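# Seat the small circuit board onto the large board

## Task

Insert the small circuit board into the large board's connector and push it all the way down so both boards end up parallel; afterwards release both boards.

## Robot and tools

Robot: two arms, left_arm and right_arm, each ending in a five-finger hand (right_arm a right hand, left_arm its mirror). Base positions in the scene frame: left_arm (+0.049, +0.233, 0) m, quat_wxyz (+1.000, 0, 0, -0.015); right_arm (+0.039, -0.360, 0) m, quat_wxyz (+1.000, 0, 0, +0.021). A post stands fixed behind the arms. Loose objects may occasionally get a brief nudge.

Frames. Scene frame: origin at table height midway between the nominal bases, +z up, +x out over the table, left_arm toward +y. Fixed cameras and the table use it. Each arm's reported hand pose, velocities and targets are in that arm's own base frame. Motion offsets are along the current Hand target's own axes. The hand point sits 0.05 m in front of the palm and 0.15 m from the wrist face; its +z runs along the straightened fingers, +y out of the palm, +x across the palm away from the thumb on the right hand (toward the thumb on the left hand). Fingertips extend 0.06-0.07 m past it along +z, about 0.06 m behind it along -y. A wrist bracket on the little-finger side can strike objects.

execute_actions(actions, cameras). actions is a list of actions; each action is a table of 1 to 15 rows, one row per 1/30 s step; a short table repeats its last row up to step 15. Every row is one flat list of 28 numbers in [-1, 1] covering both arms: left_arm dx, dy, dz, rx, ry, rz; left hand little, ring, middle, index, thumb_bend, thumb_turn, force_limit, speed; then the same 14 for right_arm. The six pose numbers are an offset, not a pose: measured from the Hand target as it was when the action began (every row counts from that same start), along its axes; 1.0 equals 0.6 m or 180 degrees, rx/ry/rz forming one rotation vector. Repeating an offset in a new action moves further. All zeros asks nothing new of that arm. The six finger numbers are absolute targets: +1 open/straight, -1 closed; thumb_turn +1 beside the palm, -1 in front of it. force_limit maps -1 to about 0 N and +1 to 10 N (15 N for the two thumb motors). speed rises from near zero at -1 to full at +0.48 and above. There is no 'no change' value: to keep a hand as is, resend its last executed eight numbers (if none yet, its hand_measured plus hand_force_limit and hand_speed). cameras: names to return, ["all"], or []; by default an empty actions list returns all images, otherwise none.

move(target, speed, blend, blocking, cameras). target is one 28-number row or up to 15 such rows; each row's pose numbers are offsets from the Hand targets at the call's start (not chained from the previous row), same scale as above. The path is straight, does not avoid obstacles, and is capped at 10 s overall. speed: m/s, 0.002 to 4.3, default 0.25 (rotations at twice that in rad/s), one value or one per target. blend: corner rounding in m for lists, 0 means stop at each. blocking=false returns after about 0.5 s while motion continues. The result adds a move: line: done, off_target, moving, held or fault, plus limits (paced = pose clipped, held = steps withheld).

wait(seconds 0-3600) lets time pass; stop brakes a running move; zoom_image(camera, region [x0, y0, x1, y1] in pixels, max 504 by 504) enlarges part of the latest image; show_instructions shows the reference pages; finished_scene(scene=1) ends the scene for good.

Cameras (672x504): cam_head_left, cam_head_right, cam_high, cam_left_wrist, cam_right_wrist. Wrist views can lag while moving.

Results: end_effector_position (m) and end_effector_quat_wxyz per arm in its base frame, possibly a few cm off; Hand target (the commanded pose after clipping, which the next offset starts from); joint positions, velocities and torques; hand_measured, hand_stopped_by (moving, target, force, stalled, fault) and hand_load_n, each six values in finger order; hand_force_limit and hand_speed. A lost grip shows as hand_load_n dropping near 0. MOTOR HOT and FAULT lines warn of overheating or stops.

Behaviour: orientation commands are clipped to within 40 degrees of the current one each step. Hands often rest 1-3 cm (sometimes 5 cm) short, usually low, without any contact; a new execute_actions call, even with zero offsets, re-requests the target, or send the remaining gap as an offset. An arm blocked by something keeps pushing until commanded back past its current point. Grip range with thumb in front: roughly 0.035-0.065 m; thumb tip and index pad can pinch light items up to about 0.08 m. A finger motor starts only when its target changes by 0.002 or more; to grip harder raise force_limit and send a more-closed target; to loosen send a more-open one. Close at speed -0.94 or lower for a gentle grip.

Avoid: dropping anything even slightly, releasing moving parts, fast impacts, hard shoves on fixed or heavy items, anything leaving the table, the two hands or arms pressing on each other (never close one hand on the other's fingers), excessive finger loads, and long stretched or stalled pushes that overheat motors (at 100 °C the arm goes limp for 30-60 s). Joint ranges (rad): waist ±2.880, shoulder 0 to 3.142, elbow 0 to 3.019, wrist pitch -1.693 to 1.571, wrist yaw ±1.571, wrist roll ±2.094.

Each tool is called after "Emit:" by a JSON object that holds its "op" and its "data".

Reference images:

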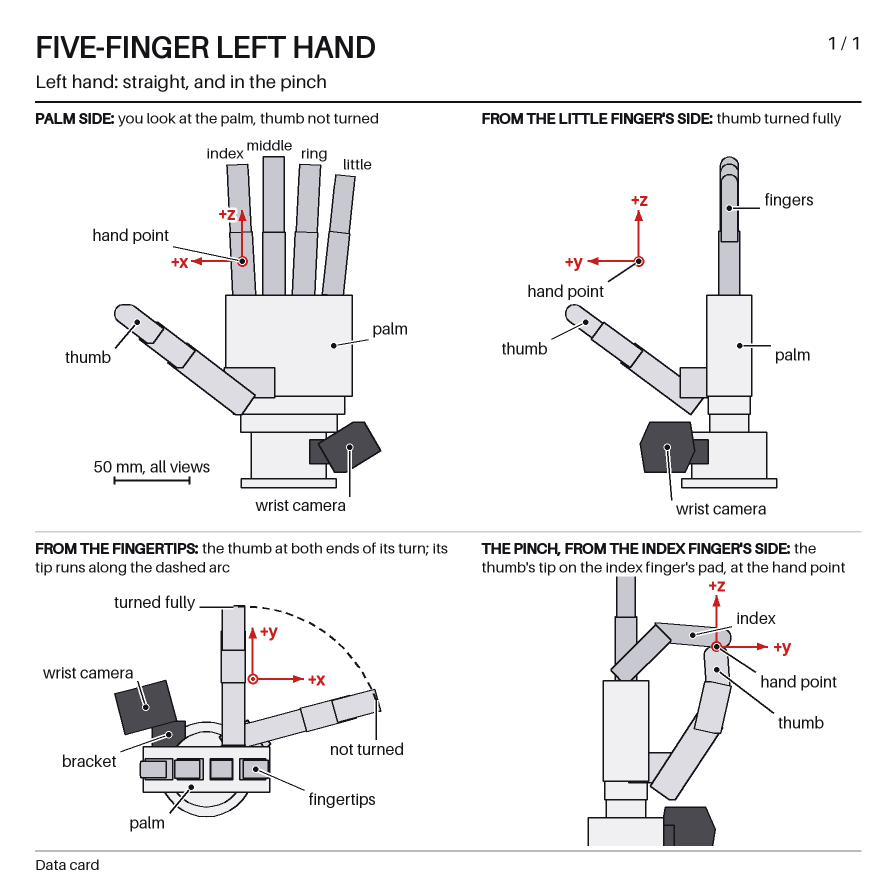

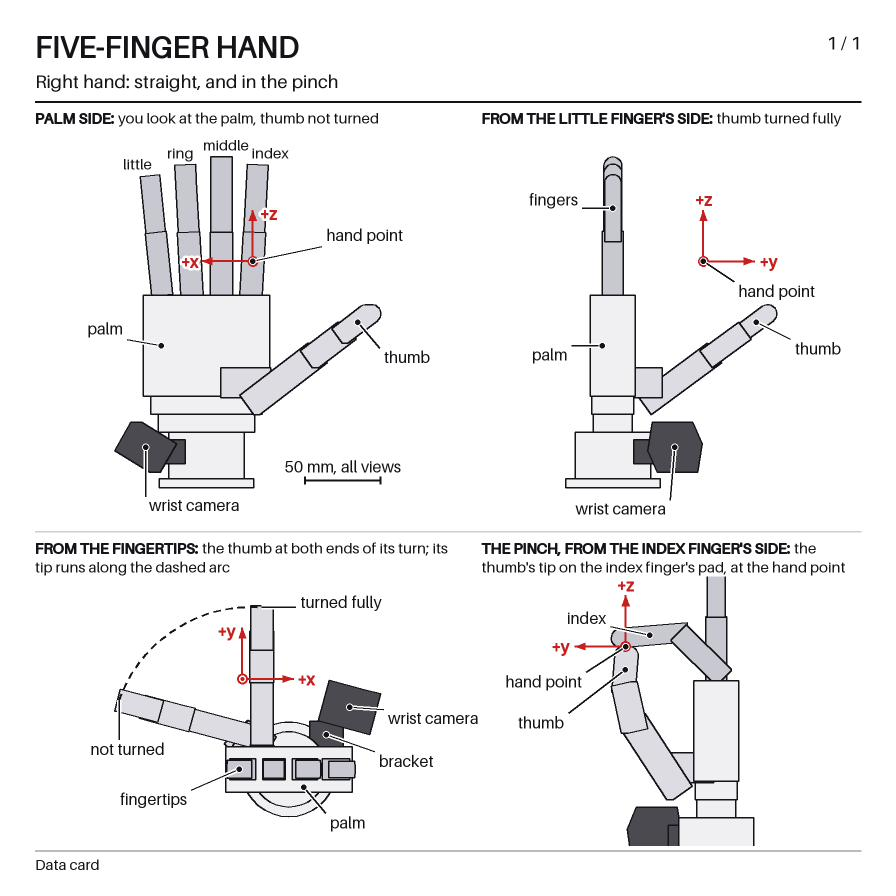

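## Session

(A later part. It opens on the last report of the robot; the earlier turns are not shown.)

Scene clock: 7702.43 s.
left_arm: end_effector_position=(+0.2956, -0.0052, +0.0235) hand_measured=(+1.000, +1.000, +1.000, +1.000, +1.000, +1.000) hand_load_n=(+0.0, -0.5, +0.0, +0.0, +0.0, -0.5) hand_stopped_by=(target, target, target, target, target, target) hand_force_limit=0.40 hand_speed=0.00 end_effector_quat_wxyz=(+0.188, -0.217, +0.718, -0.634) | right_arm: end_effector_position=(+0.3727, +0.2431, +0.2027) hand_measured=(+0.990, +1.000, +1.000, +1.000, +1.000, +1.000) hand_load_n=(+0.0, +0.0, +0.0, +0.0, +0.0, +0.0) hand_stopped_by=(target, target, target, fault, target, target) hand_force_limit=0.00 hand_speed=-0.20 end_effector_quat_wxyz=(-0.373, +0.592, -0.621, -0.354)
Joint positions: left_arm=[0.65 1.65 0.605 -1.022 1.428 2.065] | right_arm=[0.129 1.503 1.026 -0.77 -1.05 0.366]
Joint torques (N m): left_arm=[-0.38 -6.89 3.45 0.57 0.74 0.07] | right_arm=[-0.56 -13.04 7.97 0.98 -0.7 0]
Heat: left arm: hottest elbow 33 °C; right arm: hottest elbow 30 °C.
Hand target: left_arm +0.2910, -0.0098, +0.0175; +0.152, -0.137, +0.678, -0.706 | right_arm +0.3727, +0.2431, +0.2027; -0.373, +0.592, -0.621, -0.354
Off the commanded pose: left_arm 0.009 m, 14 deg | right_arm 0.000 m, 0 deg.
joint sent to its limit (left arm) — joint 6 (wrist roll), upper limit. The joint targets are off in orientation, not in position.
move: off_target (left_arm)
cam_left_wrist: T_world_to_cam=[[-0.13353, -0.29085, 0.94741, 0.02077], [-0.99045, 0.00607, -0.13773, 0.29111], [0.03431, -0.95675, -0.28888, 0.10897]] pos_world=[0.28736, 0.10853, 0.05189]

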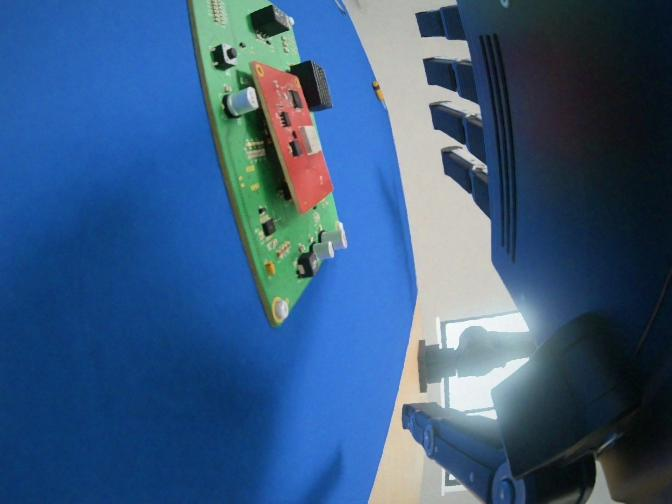

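Emit:
{"op": "move", "data": {"target": [0.06605,0.01693,0.02508,0,0,0,1,1,1,1,1,1,0.4,0,0,0,0,0,0,0,0.99,1,1,1,1,1,0,-0.2], "speed": 0.05, "cameras": ["cam_left_wrist"]}}

Scene clock: 7746.13 s.
left_arm: end_effector_position=(+0.2636, -0.0373, +0.0081) hand_measured=(+1.000, +1.000, +1.000, +1.000, +1.000, +1.000) hand_load_n=(+0.0, +0.0, +0.0, +0.0, +0.0, -0.5) hand_stopped_by=(target, target, target, target, target, target) hand_force_limit=0.40 hand_speed=0.00 end_effector_quat_wxyz=(+0.174, -0.216, +0.714, -0.643) | right_arm: end_effector_position=(+0.3727, +0.2431, +0.2027) hand_measured=(+0.990, +1.000, +1.000, +1.000, +1.000, +1.000) hand_load_n=(+0.0, +0.0, +0.0, +0.0, +0.0, +0.0) hand_stopped_by=(target, target, target, fault, target, target) hand_force_limit=0.00 hand_speed=-0.20 end_effector_quat_wxyz=(-0.373, +0.592, -0.621, -0.354)
Joint positions: left_arm=[0.623 1.65 0.494 -0.934 1.44 2.065] | right_arm=[0.129 1.503 1.026 -0.77 -1.05 0.366]
Joint torques (N m): left_arm=[0.03 -7.77 2.54 0.36 0.74 0.05] | right_arm=[-0.62 -13.33 7.87 0.96 -0.7 0.02]
Heat: left arm: hottest elbow 31 °C; right arm: hottest elbow 30 °C.
Hand target: left_arm +0.2610, -0.0398, +0.0075; +0.152, -0.137, +0.678, -0.706 | right_arm +0.3727, +0.2431, +0.2027; -0.373, +0.592, -0.621, -0.354
Off the commanded pose: left_arm 0.004 m, 13 deg | right_arm 0.000 m, 0 deg.
joint sent to its limit (left arm) — joint 6 (wrist roll), upper limit. The joint targets are off in orientation, not in position.
move: off_target (left_arm)
cam_left_wrist: T_world_to_cam=[[-0.12799, -0.26747, 0.95503, 0.02115], [-0.99172, 0.02401, -0.12619, 0.25842], [0.01082, -0.96327, -0.26833, 0.08065]] pos_world=[0.25811, 0.07714, 0.03405]

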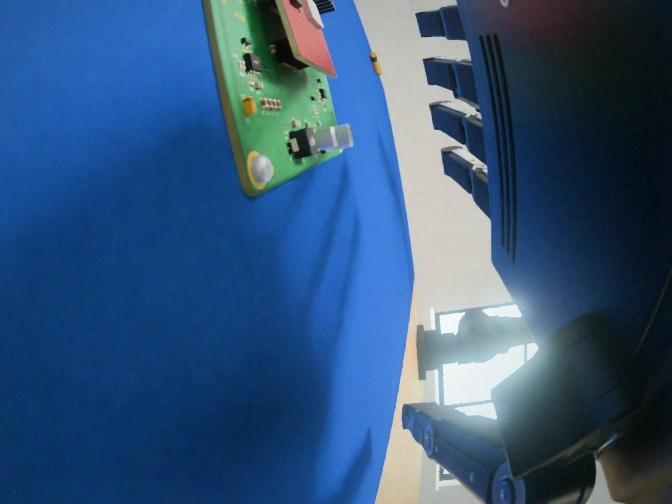

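Emit:
{"op": "zoom_image", "data": {"camera": "cam_left_wrist", "region": [245, 0, 355, 110]}}

Emit:
{"op": "zoom_image", "data": {"camera": "cam_left_wrist", "region": [265, 25, 345, 85]}}

Scaled by 4.582 from the camera's image (finer frame: 960x720).

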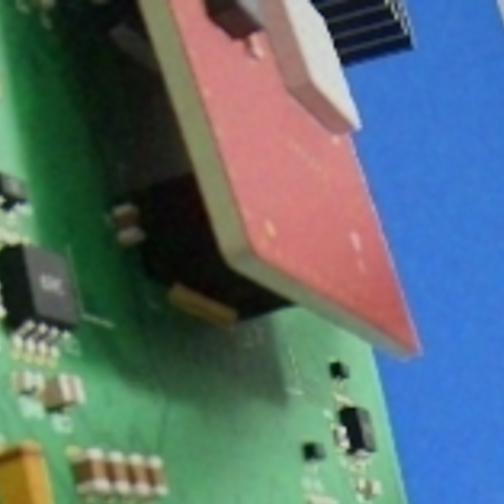

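Scaled by 6.300 from the camera's image (finer frame: 960x720).

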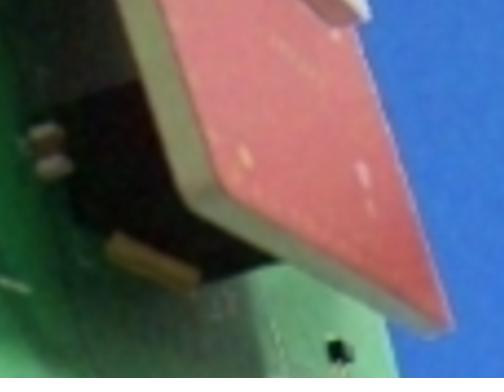

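Emit:
{"op": "zoom_image", "data": {"camera": "cam_left_wrist", "region": [268, 35, 318, 75]}}

Scaled by 10.080 from the camera's image (finer frame: 960x720).

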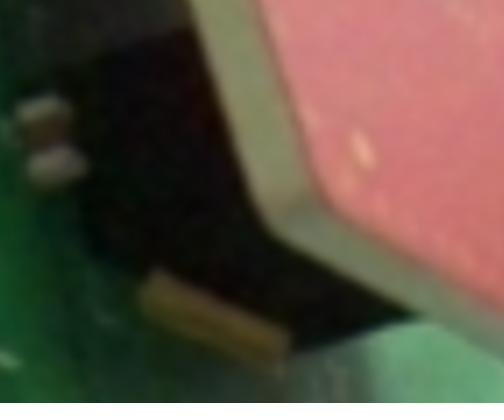

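Emit:
{"op": "move", "data": {"target": [0.0527,0.01578,-0.00543,0,0,0,1,1,1,1,1,1,0.4,0,0,0,0,0,0,0,0.99,1,1,1,1,1,0,-0.2], "speed": 0.05, "cameras": ["cam_left_wrist"]}}

Scene clock: 7851.70 s.
left_arm: end_effector_position=(+0.2331, -0.0517, -0.0018) hand_measured=(+1.000, +1.000, +1.000, +1.000, +1.000, +1.000) hand_load_n=(+0.0, -0.5, +0.0, +0.0, +0.0, +0.0) hand_stopped_by=(target, target, target, target, target, target) hand_force_limit=0.40 hand_speed=0.00 end_effector_quat_wxyz=(+0.166, -0.221, +0.724, -0.632) | right_arm: end_effector_position=(+0.3727, +0.2431, +0.2027) hand_measured=(+0.990, +1.000, +1.000, +1.000, +1.000, +1.000) hand_load_n=(-0.5, +0.0, +0.0, +0.0, -0.5, +0.0) hand_stopped_by=(target, target, target, fault, target, target) hand_force_limit=0.00 hand_speed=-0.20 end_effector_quat_wxyz=(-0.373, +0.592, -0.621, -0.354)
Joint positions: left_arm=[0.639 1.617 0.408 -0.89 1.402 2.065] | right_arm=[0.129 1.503 1.026 -0.77 -1.05 0.366]
Joint torques (N m): left_arm=[0.85 -6.77 2.33 0.27 0.61 0.09] | right_arm=[-0.38 -12.81 7.97 1.06 -0.7 -0.02]
Heat: left arm: hottest elbow 29 °C; right arm: hottest elbow 30 °C.
Hand target: left_arm +0.2310, -0.0498, -0.0025; +0.152, -0.137, +0.678, -0.706 | right_arm +0.3727, +0.2431, +0.2027; -0.373, +0.592, -0.621, -0.354
Off the commanded pose: left_arm 0.003 m, 14 deg | right_arm 0.000 m, 0 deg.
joint sent to its limit (left arm) — joint 6 (wrist roll), upper limit. The joint targets are off in orientation, not in position.
move: off_target (left_arm)
cam_left_wrist: T_world_to_cam=[[-0.10275, -0.28693, 0.95242, 0.01594], [-0.99471, 0.0298, -0.09833, 0.22839], [-0.00017, -0.95749, -0.28847, 0.06733]] pos_world=[0.22883, 0.06224, 0.02669]

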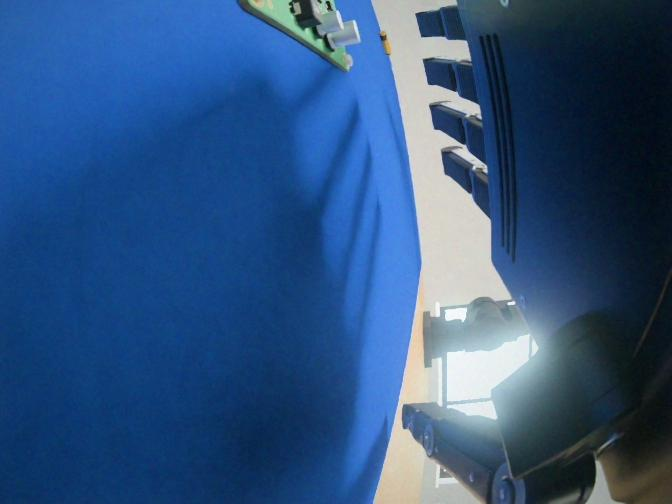

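Emit:
{"op": "move", "data": {"target": [-0.0408,-0.0003,-0.01853,0,0,0,1,1,1,1,1,1,0.4,0,0,0,0,0,0,0,0.99,1,1,1,1,1,0,-0.2], "speed": 0.05, "cameras": ["cam_left_wrist"]}}

Emit:
{"op": "zoom_image", "data": {"camera": "cam_left_wrist", "region": [270, 0, 370, 80]}}

Scene clock: 7863.60 s.
left_arm: end_effector_position=(+0.2433, -0.0378, -0.0017) hand_measured=(+1.000, +1.000, +1.000, +1.000, +1.000, +1.000) hand_load_n=(+0.0, +0.0, +0.0, +0.0, -0.5, -0.5) hand_stopped_by=(target, target, target, target, target, target) hand_force_limit=0.40 hand_speed=0.00 end_effector_quat_wxyz=(+0.176, -0.224, +0.727, -0.625) | right_arm: end_effector_position=(+0.3727, +0.2431, +0.2027) hand_measured=(+0.990, +1.000, +1.000, +1.000, +1.000, +1.000) hand_load_n=(+0.0, +0.0, +0.0, +0.0, +0.0, +0.0) hand_stopped_by=(target, target, target, fault, target, target) hand_force_limit=0.00 hand_speed=-0.20 end_effector_quat_wxyz=(-0.373, +0.592, -0.621, -0.354)
Joint positions: left_arm=[0.662 1.621 0.439 -0.9 1.39 2.065] | right_arm=[0.129 1.503 1.026 -0.77 -1.05 0.366]
Joint torques (N m): left_arm=[0.97 -4.48 5.24 -0.57 0.58 0.13] | right_arm=[-0.56 -12.92 7.87 0.96 -0.71 -0.02]
Heat: left arm: hottest elbow 28 °C; right arm: hottest elbow 30 °C.
Hand target: left_arm +0.2490, -0.0298, -0.0025; +0.152, -0.137, +0.678, -0.706 | right_arm +0.3727, +0.2431, +0.2027; -0.373, +0.592, -0.621, -0.354
Off the commanded pose: left_arm 0.010 m, 15 deg | right_arm 0.000 m, 0 deg.
joint sent to its limit (left arm) — joint 6 (wrist roll), upper limit. The joint targets are off in orientation, not in position.
move: off_target (left_arm)
cam_left_wrist: T_world_to_cam=[[-0.1047, -0.30659, 0.94607, 0.02068], [-0.99435, 0.01528, -0.10509, 0.23743], [0.01776, -0.95172, -0.30645, 0.07651]] pos_world=[0.23689, 0.07553, 0.02883]

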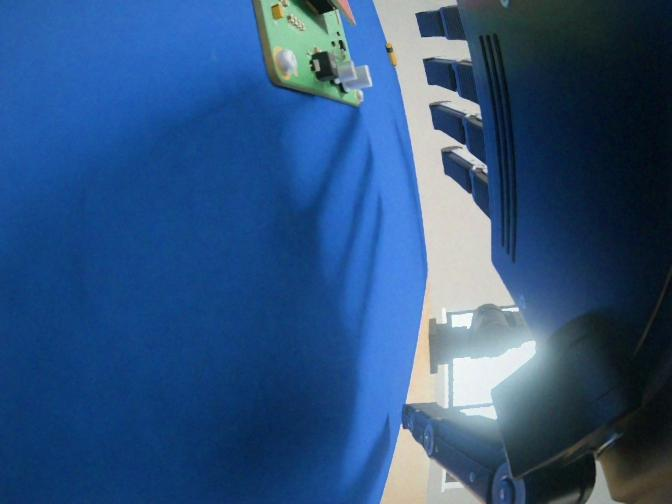

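Scaled by 5.040 from the camera's image (finer frame: 960x720).

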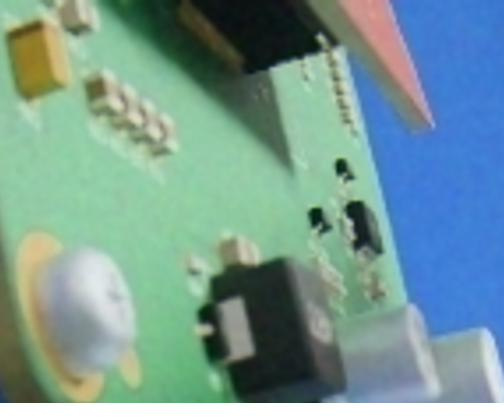

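Emit:
{"op": "zoom_image", "data": {"camera": "cam_left_wrist", "region": [300, 0, 360, 40]}}

Emit:
{"op": "move", "data": {"target": [-0.0204,0,-0.0103,0,0,0,1,1,1,1,1,1,0.4,0,0,0,0,0,0,0,0.99,1,1,1,1,1,0,-0.2], "speed": 0.05, "cameras": ["cam_left_wrist"]}}

Emit:
{"op": "zoom_image", "data": {"camera": "cam_left_wrist", "region": [270, 0, 370, 80]}}

Scaled by 8.400 from the camera's image (finer frame: 960x720).

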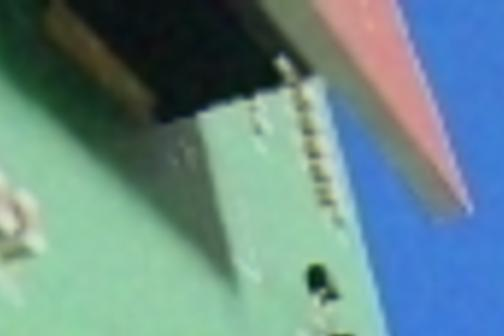

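Scene clock: 7870.90 s.
left_arm: end_effector_position=(+0.2518, -0.0277, -0.0018) hand_measured=(+1.000, +1.000, +1.000, +1.000, +1.000, +1.000) hand_load_n=(+0.0, +0.0, +0.0, +0.0, +0.0, +0.0) hand_stopped_by=(target, target, target, target, target, target) hand_force_limit=0.40 hand_speed=0.00 end_effector_quat_wxyz=(+0.177, -0.228, +0.727, -0.623) | right_arm: end_effector_position=(+0.3727, +0.2431, +0.2027) hand_measured=(+0.990, +1.000, +1.000, +1.000, +1.000, +1.000) hand_load_n=(+0.0, +0.0, +0.0, +0.0, -0.5, -0.5) hand_stopped_by=(target, target, target, fault, target, target) hand_force_limit=0.00 hand_speed=-0.20 end_effector_quat_wxyz=(-0.373, +0.592, -0.621, -0.354)
Joint positions: left_arm=[0.673 1.638 0.471 -0.918 1.383 2.065] | right_arm=[0.129 1.503 1.026 -0.77 -1.05 0.366]
Joint torques (N m): left_arm=[0.85 -4.66 5.49 -0.66 0.62 0.13] | right_arm=[-0.44 -13.27 7.84 1.01 -0.7 0]
Heat: left arm: hottest elbow 29 °C; right arm: hottest elbow 30 °C.
Hand target: left_arm +0.2577, -0.0192, -0.0027; +0.152, -0.137, +0.678, -0.706 | right_arm +0.3727, +0.2431, +0.2027; -0.373, +0.592, -0.621, -0.354
Off the commanded pose: left_arm 0.010 m, 16 deg | right_arm 0.000 m, 0 deg.
joint sent to its limit (left arm) — joint 6 (wrist roll), upper limit. The joint targets are off in orientation, not in position.
move: off_target (left_arm)
cam_left_wrist: T_world_to_cam=[[-0.09717, -0.31007, 0.94573, 0.02273], [-0.99496, 0.00683, -0.09999, 0.24568], [0.02454, -0.95069, -0.30918, 0.08431]] pos_world=[0.24458, 0.08552, 0.02914]

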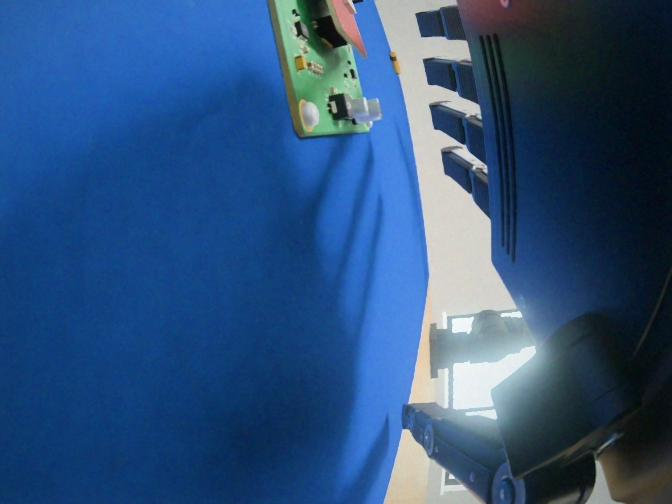

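Scaled by 5.040 from the camera's image (finer frame: 960x720).

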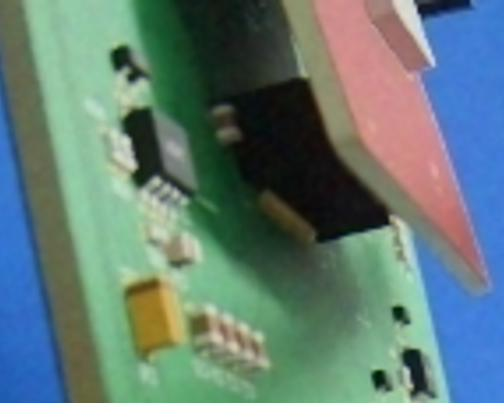

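Emit:
{"op": "zoom_image", "data": {"camera": "cam_left_wrist", "region": [308, 8, 368, 62]}}

Emit:
{"op": "zoom_image", "data": {"camera": "cam_left_wrist", "region": [310, 15, 350, 50]}}

Scaled by 8.400 from the camera's image (finer frame: 960x720).

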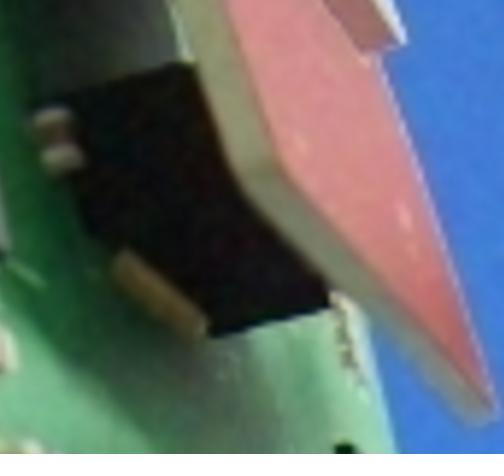

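Scaled by 12.600 from the camera's image (finer frame: 960x720).

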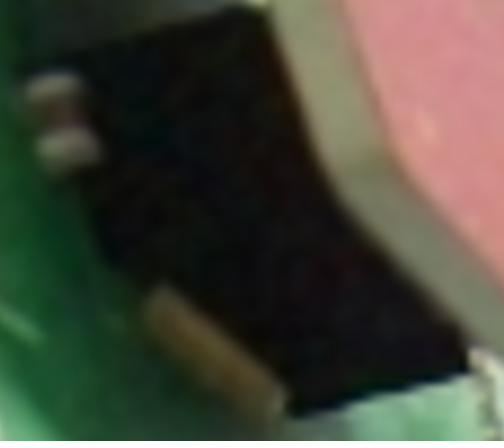

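Emit:
{"op": "move", "data": {"target": [[-0.0013,-0.0999,0.0043,0,0,0,1,1,1,1,1,1,0.4,0,0,0,0,0,0,0,0.99,1,1,1,1,1,0,-0.2],[-0.1188,-0.1453,-0.0103,-0.1802,0.0263,0.0019,1,1,1,0,1,1,0.4,0,0,0,0,0,0,0,0.99,1,1,1,1,1,0,-0.2]], "speed": 0.07, "blend": 0.02, "cameras": ["cam_left_wrist"]}}

Scene clock: 7932.50 s.
left_arm: end_effector_position=(+0.2992, +0.0097, +0.0735) hand_measured=(+1.000, +1.000, +1.000, +0.000, +1.000, +1.000) hand_load_n=(+0.0, +0.0, +0.0, +0.0, +0.0, +0.0) hand_stopped_by=(target, target, target, target, target, target) hand_force_limit=0.40 hand_speed=0.00 end_effector_quat_wxyz=(+0.061, -0.156, +0.848, -0.503) | right_arm: end_effector_position=(+0.3727, +0.2431, +0.2027) hand_measured=(+0.990, +1.000, +1.000, +1.000, +1.000, +1.000) hand_load_n=(+0.0, +0.0, +0.0, +0.0, +0.0, -0.5) hand_stopped_by=(target, target, target, fault, target, target) hand_force_limit=0.00 hand_speed=-0.20 end_effector_quat_wxyz=(-0.373, +0.592, -0.621, -0.354)
Joint positions: left_arm=[0.492 1.452 0.82 -1.264 1.031 1.884] | right_arm=[0.129 1.503 1.026 -0.77 -1.05 0.366]
Joint torques (N m): left_arm=[0.5 -9.64 12.12 0.29 0.51 -0.08] | right_arm=[-0.32 -13.1 7.91 1.01 -0.68 0]
Heat: left arm: hottest elbow 30 °C; right arm: hottest elbow 30 °C.
Hand target: left_arm +0.3179, +0.0179, +0.0851; +0.082, -0.143, +0.854, -0.494 | right_arm +0.3727, +0.2431, +0.2027; -0.373, +0.592, -0.621, -0.354
Off the commanded pose: left_arm 0.024 m, 3 deg | right_arm 0.000 m, 0 deg.
move: off_target (left_arm); target 2's new numbers were sent with left_arm's hand 0.024 m and 3 deg from that target
cam_left_wrist: T_world_to_cam=[[-0.0529, -0.55929, 0.82728, -0.03446], [-0.95679, 0.26559, 0.11837, 0.27009], [-0.28592, -0.78528, -0.54917, 0.25082]] pos_world=[0.32831, 0.10596, 0.13428]

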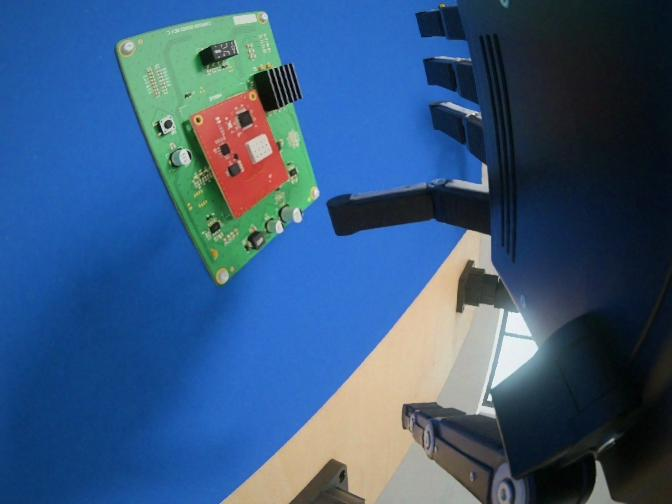

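Emit:
{"op": "zoom_image", "data": {"camera": "cam_left_wrist", "region": [170, 75, 320, 225]}}

Emit:
{"op": "zoom_image", "data": {"camera": "cam_left_wrist", "region": [175, 98, 215, 128]}}

Emit:
{"op": "zoom_image", "data": {"camera": "cam_left_wrist", "region": [230, 78, 270, 108]}}

Emit:
{"op": "zoom_image", "data": {"camera": "cam_left_wrist", "region": [255, 165, 295, 195]}}

Emit:
{"op": "zoom_image", "data": {"camera": "cam_left_wrist", "region": [210, 195, 250, 225]}}

Scaled by 3.360 from the camera's image (finer frame: 960x720).

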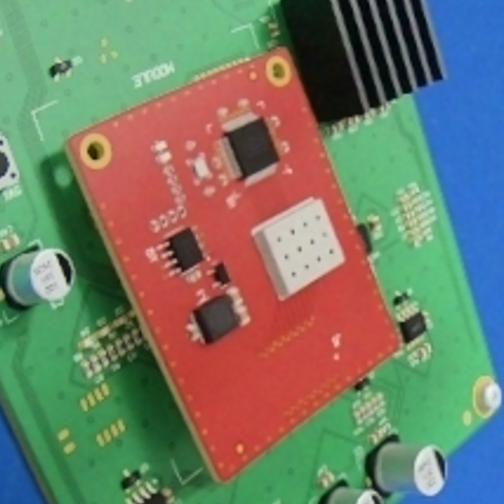

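Scaled by 12.600 from the camera's image (finer frame: 960x720).

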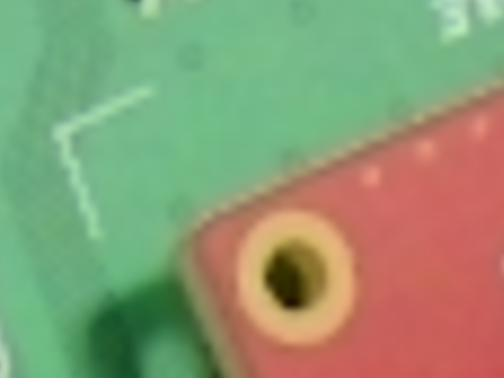

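Scaled by 12.600 from the camera's image (finer frame: 960x720).

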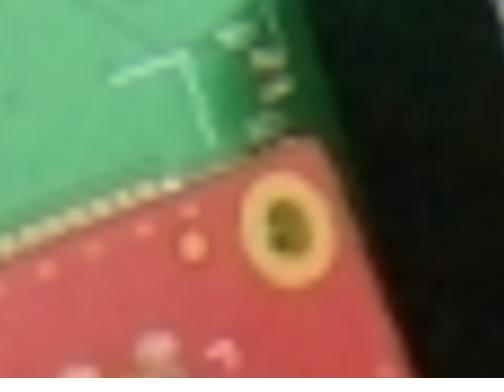

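Scaled by 12.600 from the camera's image (finer frame: 960x720).

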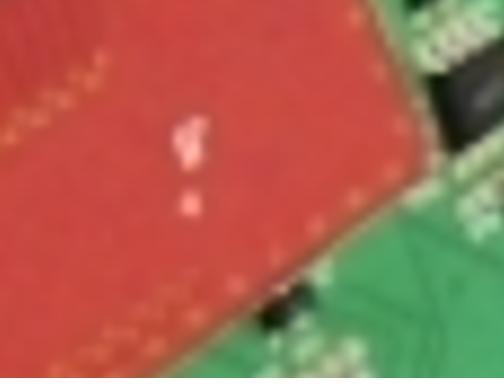

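Scaled by 12.600 from the camera's image (finer frame: 960x720).

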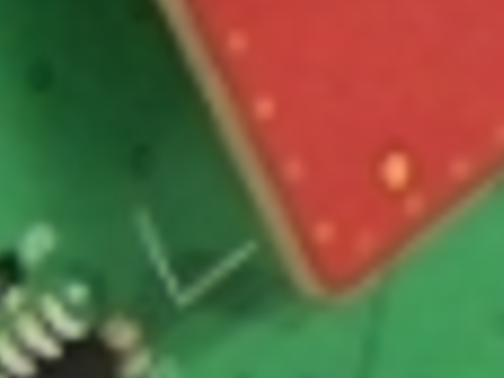

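Emit:
{"op": "move", "data": {"target": [-0.02495,0.04632,0.02312,0,0,0.02706,1,1,1,0,1,1,0.4,0,0,0,0,0,0,0,0.99,1,1,1,1,1,0,-0.2], "speed": 0.04, "cameras": []}}

Scene clock: 7988.77 s.
left_arm: end_effector_position=(+0.3168, +0.0188, +0.0531) hand_measured=(+1.000, +1.000, +1.000, +0.000, +1.000, +1.000) hand_load_n=(+0.0, +0.0, +0.0, +0.0, +0.0, +0.0) hand_stopped_by=(target, target, target, target, target, target) hand_force_limit=0.40 hand_speed=0.00 end_effector_quat_wxyz=(+0.092, -0.121, +0.856, -0.494) | right_arm: end_effector_position=(+0.3727, +0.2431, +0.2027) hand_measured=(+0.990, +1.000, +1.000, +1.000, +1.000, +1.000) hand_load_n=(+0.0, +0.0, +0.0, +0.0, -0.5, +0.0) hand_stopped_by=(target, target, target, fault, target, target) hand_force_limit=0.00 hand_speed=-0.20 end_effector_quat_wxyz=(-0.373, +0.592, -0.621, -0.354)
Joint positions: left_arm=[0.49 1.498 0.82 -1.174 1.031 1.941] | right_arm=[0.129 1.503 1.026 -0.77 -1.05 0.366]
Joint torques (N m): left_arm=[-0.73 -7.77 10.7 0.73 0.58 0.09] | right_arm=[-0.5 -12.98 7.94 1.05 -0.71 0]
Heat: left arm: hottest elbow 36 °C; right arm: hottest elbow 30 °C.
Hand target: left_arm +0.3315, +0.0246, +0.0541; +0.103, -0.106, +0.859, -0.490 | right_arm +0.3727, +0.2431, +0.2027; -0.373, +0.592, -0.621, -0.354
Off the commanded pose: left_arm 0.016 m, 2 deg | right_arm 0.000 m, 0 deg.
move: off_target (left_arm)

Emit:
{"op": "move", "data": {"target": [0.04858,0.01833,0.0216,0.00511,0.01214,-0.01542,1,1,1,0,1,1,0.4,0,0,0,0,0,0,0,0.99,1,1,1,1,1,0,-0.2], "speed": 0.03, "cameras": ["cam_left_wrist"]}}

Emit:
{"op": "zoom_image", "data": {"camera": "cam_left_wrist", "region": [210, 100, 380, 270]}}

Scene clock: 8009.87 s.
left_arm: end_effector_position=(+0.3113, +0.0158, +0.0450) hand_measured=(+1.000, +1.000, +1.000, +0.000, +1.000, +1.000) hand_load_n=(+0.0, +0.0, +0.0, +0.0, +0.0, +0.0) hand_stopped_by=(target, target, target, target, target, target) hand_force_limit=0.40 hand_speed=0.00 end_effector_quat_wxyz=(+0.084, -0.119, +0.855, -0.498) | right_arm: end_effector_position=(+0.3727, +0.2431, +0.2027) hand_measured=(+0.990, +1.000, +1.000, +1.000, +1.000, +1.000) hand_load_n=(+0.0, +0.0, +0.0, +0.0, -0.5, +0.0) hand_stopped_by=(target, target, target, fault, target, target) hand_force_limit=0.00 hand_speed=-0.20 end_effector_quat_wxyz=(-0.373, +0.592, -0.621, -0.354)
Joint positions: left_arm=[0.489 1.517 0.807 -1.174 1.031 1.961] | right_arm=[0.129 1.503 1.026 -0.77 -1.05 0.366]
Joint torques (N m): left_arm=[-0.79 -7.06 6.17 0.39 0.59 0.11] | right_arm=[-0.85 -12.98 7.98 1.05 -0.72 -0.01]
Heat: left arm: hottest elbow 36 °C; right arm: hottest elbow 30 °C.
Hand target: left_arm +0.3065, +0.0112, +0.0361; +0.075, -0.117, +0.854, -0.501 | right_arm +0.3727, +0.2431, +0.2027; -0.373, +0.592, -0.621, -0.354
Off the commanded pose: left_arm 0.011 m, 1 deg | right_arm 0.000 m, 0 deg.
move: off_target (left_arm)
cam_left_wrist: T_world_to_cam=[[-0.13748, -0.57714, 0.80499, 0.0208], [-0.9518, 0.30195, 0.05393, 0.2843], [-0.27419, -0.75877, -0.59083, 0.24124]] pos_world=[0.33961, 0.10921, 0.11046]

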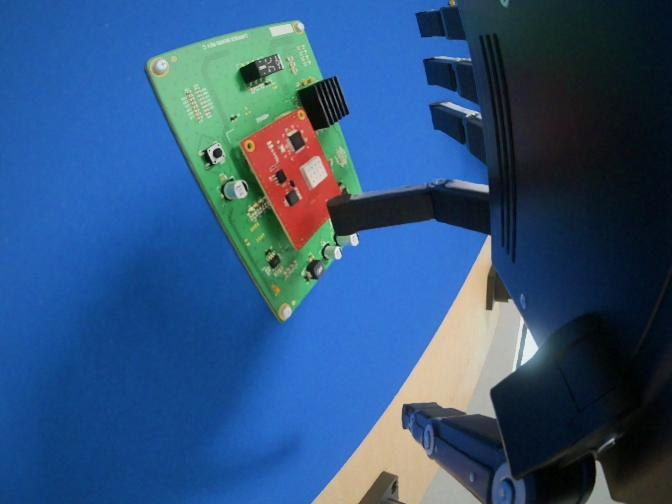

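Scaled by 2.965 from the camera's image (finer frame: 960x720).

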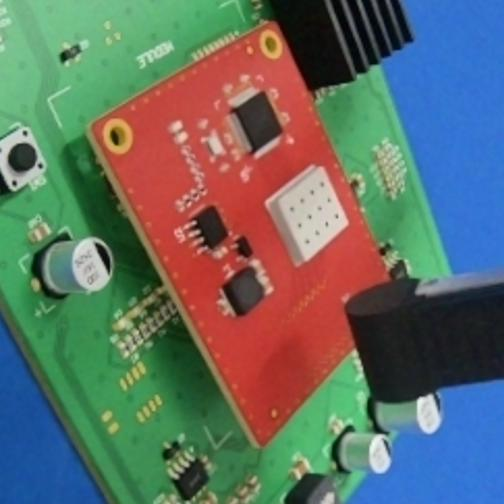

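Emit:
{"op": "wait", "data": {"seconds": 0.1, "cameras": ["cam_left_wrist"]}}

Scene clock: 8031.33 s.
left_arm: end_effector_position=(+0.3114, +0.0158, +0.0449) hand_measured=(+1.000, +1.000, +1.000, +0.000, +1.000, +1.000) hand_load_n=(+0.0, +0.0, +0.0, +0.0, +0.0, -0.5) hand_stopped_by=(target, target, target, target, target, target) hand_force_limit=0.40 hand_speed=0.00 end_effector_quat_wxyz=(+0.085, -0.119, +0.855, -0.498) | right_arm: end_effector_position=(+0.3727, +0.2431, +0.2027) hand_measured=(+0.990, +1.000, +1.000, +1.000, +1.000, +1.000) hand_load_n=(+0.0, +0.0, +0.0, +0.0, +0.0, -0.5) hand_stopped_by=(target, target, target, fault, target, target) hand_force_limit=0.00 hand_speed=-0.20 end_effector_quat_wxyz=(-0.373, +0.592, -0.621, -0.354)
Joint positions: left_arm=[0.489 1.517 0.807 -1.174 1.031 1.961] | right_arm=[0.129 1.503 1.026 -0.77 -1.05 0.366]
Joint torques (N m): left_arm=[-0.73 -7.36 6.38 0.47 0.55 0.1] | right_arm=[-0.32 -12.86 7.87 0.98 -0.7 0.01]
Heat: left arm: hottest elbow 34 °C; right arm: hottest elbow 30 °C.
Hand target: left_arm +0.3065, +0.0112, +0.0361; +0.075, -0.117, +0.854, -0.501 | right_arm +0.3727, +0.2431, +0.2027; -0.373, +0.592, -0.621, -0.354
Off the commanded pose: left_arm 0.011 m, 1 deg | right_arm 0.000 m, 0 deg.
wait: 0.10 s; at rest from the start
cam_left_wrist: T_world_to_cam=[[-0.13782, -0.57723, 0.80487, 0.02093], [-0.95178, 0.30205, 0.05365, 0.28432], [-0.27408, -0.75866, -0.59102, 0.24122]] pos_world=[0.33961, 0.10921, 0.11046]

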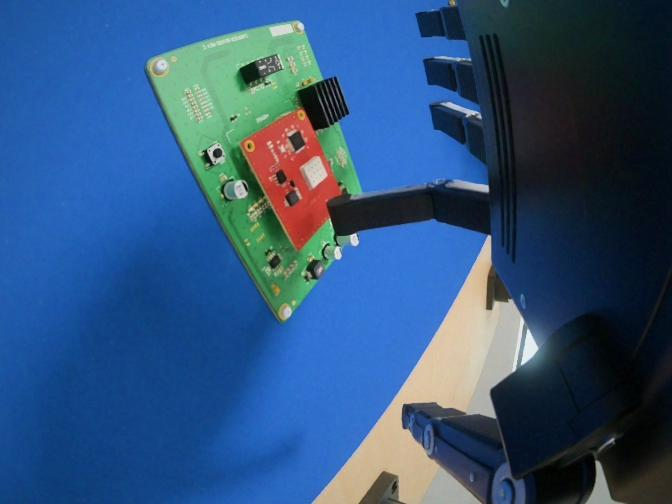

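Emit:
{"op": "zoom_image", "data": {"camera": "cam_left_wrist", "region": [200, 90, 380, 260]}}

Scaled by 2.800 from the camera's image (finer frame: 960x720).

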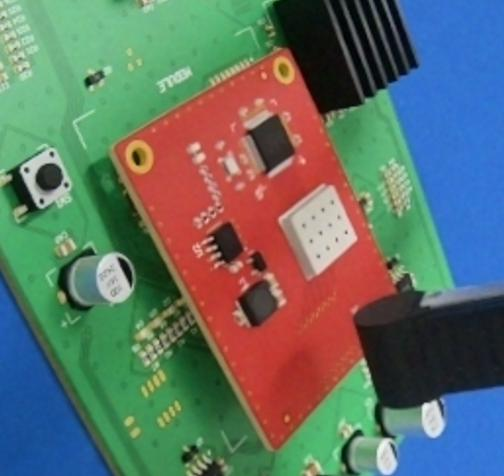

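Emit:
{"op": "execute_actions", "data": {"actions": [[[-0.0026,0.0047,0.002,-0.00017,-0.00038,0.00068,1,1,1,0,1,1,0.4,0,0,0,0,0,0,0,0.99,1,1,1,1,1,0,-0.2],[-0.00512,0.00948,0.004,-0.00034,-0.00075,0.00136,1,1,1,0,1,1,0.4,0,0,0,0,0,0,0,0.99,1,1,1,1,1,0,-0.2]]], "cameras": ["cam_left_wrist"]}}

Scene clock: 8078.43 s.
left_arm: end_effector_position=(+0.3137, +0.0170, +0.0387) hand_measured=(+1.000, +1.000, +1.000, +0.000, +1.000, +1.000) hand_load_n=(+0.0, +0.0, +0.0, -0.5, +0.0, +0.0) hand_stopped_by=(target, target, target, target, target, target) hand_force_limit=0.40 hand_speed=0.00 end_effector_quat_wxyz=(+0.085, -0.119, +0.855, -0.498) | right_arm: end_effector_position=(+0.3727, +0.2431, +0.2027) hand_measured=(+0.990, +1.000, +1.000, +1.000, +1.000, +1.000) hand_load_n=(+0.0, +0.0, +0.0, +0.0, +0.0, +0.0) hand_stopped_by=(target, target, target, fault, target, target) hand_force_limit=0.00 hand_speed=-0.20 end_effector_quat_wxyz=(-0.373, +0.592, -0.621, -0.354)
Joint positions: left_arm=[0.489 1.535 0.807 -1.155 1.031 1.961] | right_arm=[0.129 1.503 1.026 -0.77 -1.05 0.366]
Joint torques (N m): left_arm=[0.03 -7.71 5.98 0.46 0.49 0.09] | right_arm=[-0.44 -12.98 7.87 1.02 -0.71 -0.02]
Heat: left arm: hottest elbow 32 °C; right arm: hottest elbow 30 °C.
Hand target: left_arm +0.3093, +0.0127, +0.0299; +0.077, -0.116, +0.855, -0.500 | right_arm +0.3727, +0.2431, +0.2027; -0.373, +0.592, -0.621, -0.354
Off the commanded pose: left_arm 0.011 m, 1 deg | right_arm 0.000 m, 0 deg.
cam_left_wrist: T_world_to_cam=[[-0.13899, -0.57773, 0.8043, 0.02745], [-0.95179, 0.3022, 0.0526, 0.28657], [-0.27345, -0.75822, -0.59188, 0.23892]] pos_world=[0.34191, 0.11041, 0.10426]

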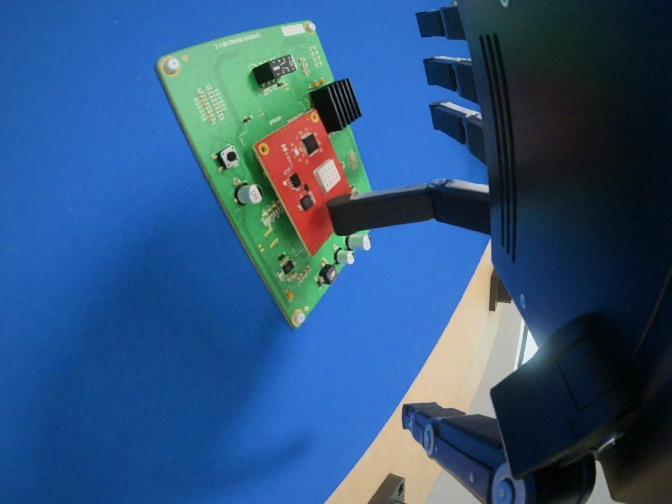

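Emit:
{"op": "zoom_image", "data": {"camera": "cam_left_wrist", "region": [230, 100, 400, 270]}}

Scaled by 2.965 from the camera's image (finer frame: 960x720).

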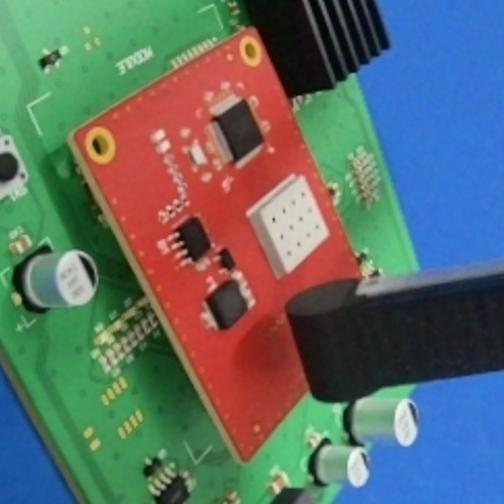

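Emit:
{"op": "execute_actions", "data": {"actions": [[[0.0009,0.0029,0.0019,0.0005,0.00113,-0.002,1,1,1,0,1,1,0.4,0,0,0,0,0,0,0,0.99,1,1,1,1,1,0,-0.2],[0.00183,0.00587,0.00372,0.001,0.00227,-0.00408,1,1,1,0,1,1,0.4,0,0,0,0,0,0,0,0.99,1,1,1,1,1,0,-0.2]]], "cameras": ["cam_left_wrist"]}}

Emit:
{"op": "zoom_image", "data": {"camera": "cam_left_wrist", "region": [230, 100, 400, 270]}}

Scene clock: 8104.17 s.
left_arm: end_effector_position=(+0.3124, +0.0163, +0.0345) hand_measured=(+1.000, +1.000, +1.000, +0.000, +1.000, +1.000) hand_load_n=(+0.0, -0.5, +0.0, -0.5, +0.0, +0.0) hand_stopped_by=(target, target, target, target, target, target) hand_force_limit=0.40 hand_speed=0.00 end_effector_quat_wxyz=(+0.079, -0.123, +0.853, -0.500) | right_arm: end_effector_position=(+0.3727, +0.2431, +0.2027) hand_measured=(+0.990, +1.000, +1.000, +1.000, +1.000, +1.000) hand_load_n=(+0.0, +0.0, +0.0, +0.0, +0.0, +0.0) hand_stopped_by=(target, target, target, fault, target, target) hand_force_limit=0.00 hand_speed=-0.20 end_effector_quat_wxyz=(-0.373, +0.592, -0.621, -0.354)
Joint positions: left_arm=[0.489 1.551 0.807 -1.155 1.031 1.961] | right_arm=[0.129 1.503 1.026 -0.77 -1.05 0.366]
Joint torques (N m): left_arm=[-0.91 -8.18 6.24 0.29 0.6 0.07] | right_arm=[-0.38 -13.27 7.92 1.03 -0.7 -0.02]
Heat: left arm: hottest elbow 31 °C; right arm: hottest elbow 30 °C.
Hand target: left_arm +0.3084, +0.0122, +0.0257; +0.071, -0.119, +0.853, -0.502 | right_arm +0.3727, +0.2431, +0.2027; -0.373, +0.592, -0.621, -0.354
Off the commanded pose: left_arm 0.010 m, 1 deg | right_arm 0.000 m, 0 deg.
cam_left_wrist: T_world_to_cam=[[-0.12756, -0.57166, 0.81052, 0.02636], [-0.95097, 0.30263, 0.06377, 0.28502], [-0.28174, -0.76264, -0.58223, 0.23786]] pos_world=[0.34142, 0.11021, 0.09894]

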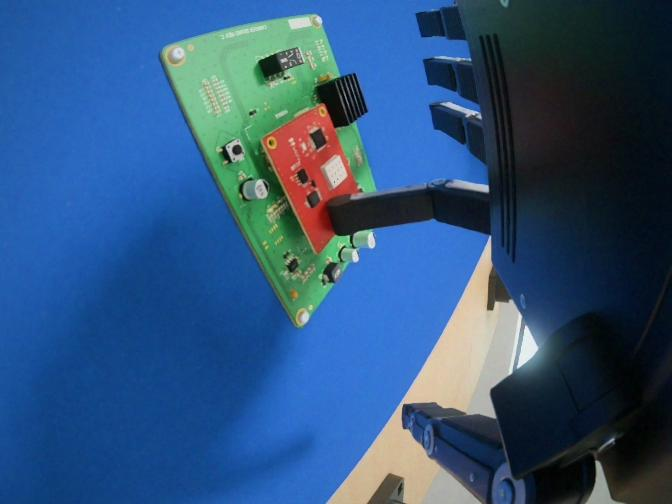

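Scaled by 2.965 from the camera's image (finer frame: 960x720).

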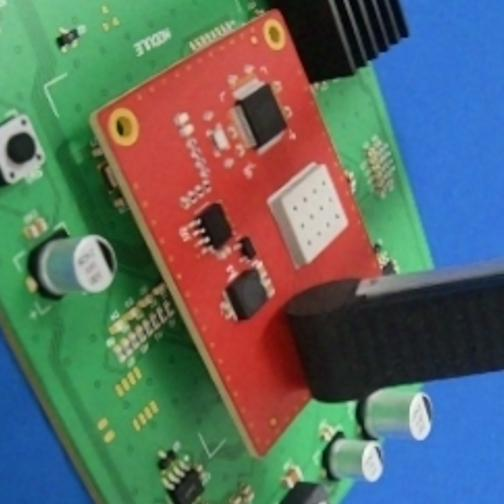

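Emit:
{"op": "zoom_image", "data": {"camera": "cam_left_wrist", "region": [255, 95, 345, 175]}}

Emit:
{"op": "zoom_image", "data": {"camera": "cam_left_wrist", "region": [280, 190, 380, 270]}}

Scaled by 5.600 from the camera's image (finer frame: 960x720).

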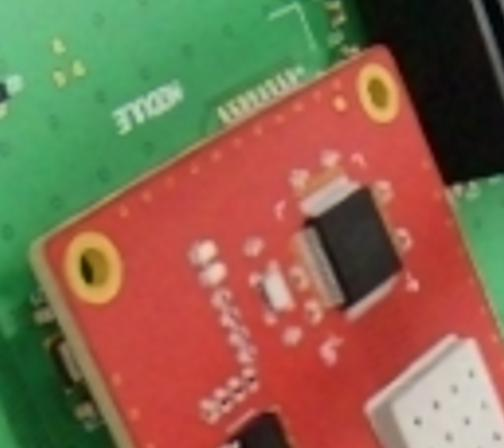

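Scaled by 5.040 from the camera's image (finer frame: 960x720).

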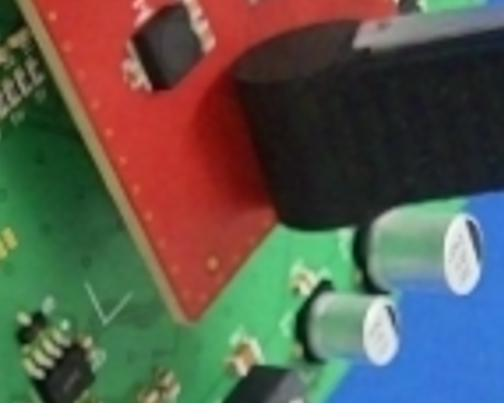

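Emit:
{"op": "zoom_image", "data": {"camera": "cam_left_wrist", "region": [235, 85, 345, 165]}}

Emit:
{"op": "zoom_image", "data": {"camera": "cam_left_wrist", "region": [285, 225, 375, 285]}}

Scaled by 4.582 from the camera's image (finer frame: 960x720).

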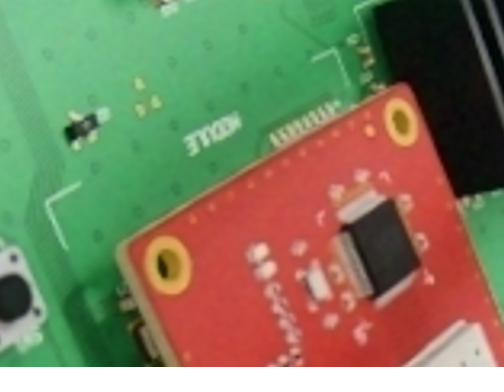

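Scaled by 5.600 from the camera's image (finer frame: 960x720).

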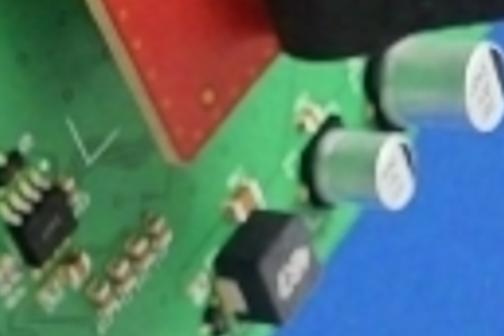

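Emit:
{"op": "execute_actions", "data": {"actions": [[[0.0009,0.0029,0.0019,0.0005,0.00113,-0.002,1,1,1,0,1,1,0.4,0,0,0,0,0,0,0,0.99,1,1,1,1,1,0,-0.2],[0.0012,0.0039,0.0025,0.00067,0.0015,-0.0027,1,1,1,0,1,1,0.4,0,0,0,0,0,0,0,0.99,1,1,1,1,1,0,-0.2]]], "cameras": ["cam_left_wrist"]}}

Emit:
{"op": "zoom_image", "data": {"camera": "cam_left_wrist", "region": [230, 100, 400, 270]}}

Scene clock: 8155.33 s.
left_arm: end_effector_position=(+0.3122, +0.0162, +0.0338) hand_measured=(+1.000, +1.000, +1.000, +0.000, +1.000, +1.000) hand_load_n=(+0.0, +0.0, +0.0, -1.0, +0.0, +0.0) hand_stopped_by=(target, target, target, target, target, target) hand_force_limit=0.40 hand_speed=0.00 end_effector_quat_wxyz=(+0.078, -0.123, +0.853, -0.501) | right_arm: end_effector_position=(+0.3727, +0.2431, +0.2027) hand_measured=(+0.990, +1.000, +1.000, +1.000, +1.000, +1.000) hand_load_n=(+0.0, +0.0, +0.0, +0.0, +0.0, -0.5) hand_stopped_by=(target, target, target, fault, target, target) hand_force_limit=0.00 hand_speed=-0.20 end_effector_quat_wxyz=(-0.373, +0.592, -0.621, -0.354)
Joint positions: left_arm=[0.489 1.554 0.807 -1.155 1.031 1.961] | right_arm=[0.129 1.503 1.026 -0.77 -1.05 0.366]
Joint torques (N m): left_arm=[0.38 -7.53 6.09 0.5 0.55 0.12] | right_arm=[-0.73 -12.98 7.88 0.98 -0.71 0]
Heat: left arm: hottest elbow 30 °C; right arm: hottest elbow 30 °C.
Hand target: left_arm +0.3078, +0.0118, +0.0230; +0.067, -0.122, +0.853, -0.504 | right_arm +0.3727, +0.2431, +0.2027; -0.373, +0.592, -0.621, -0.354
Off the commanded pose: left_arm 0.013 m, 1 deg | right_arm 0.000 m, 0 deg.
cam_left_wrist: T_world_to_cam=[[-0.12571, -0.57036, 0.81171, 0.02621], [-0.95085, 0.30266, 0.06541, 0.28487], [-0.28298, -0.7636, -0.58038, 0.23768]] pos_world=[0.34142, 0.11022, 0.09804]

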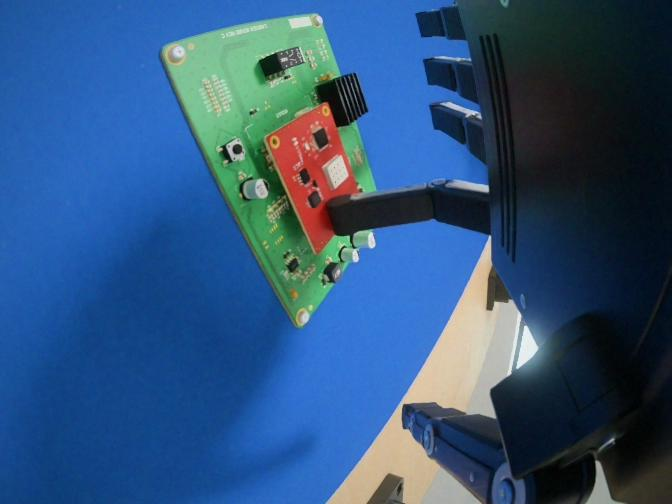

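Scaled by 2.965 from the camera's image (finer frame: 960x720).

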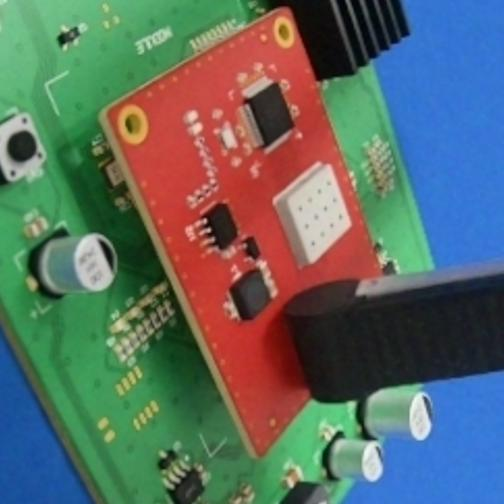

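Emit:
{"op": "zoom_image", "data": {"camera": "cam_left_wrist", "region": [235, 85, 345, 165]}}

Emit:
{"op": "zoom_image", "data": {"camera": "cam_left_wrist", "region": [285, 225, 375, 285]}}

Scaled by 4.582 from the camera's image (finer frame: 960x720).

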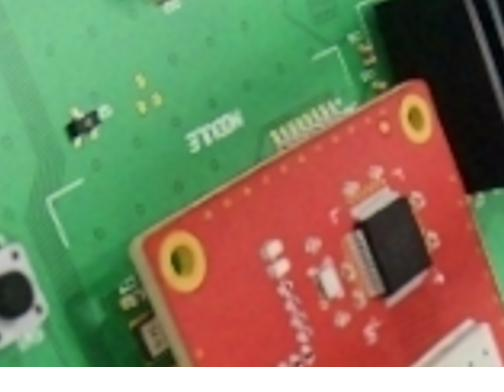

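Scaled by 5.600 from the camera's image (finer frame: 960x720).

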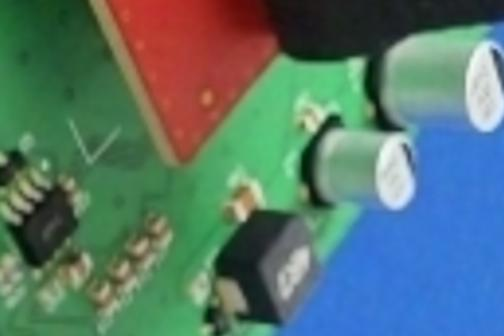

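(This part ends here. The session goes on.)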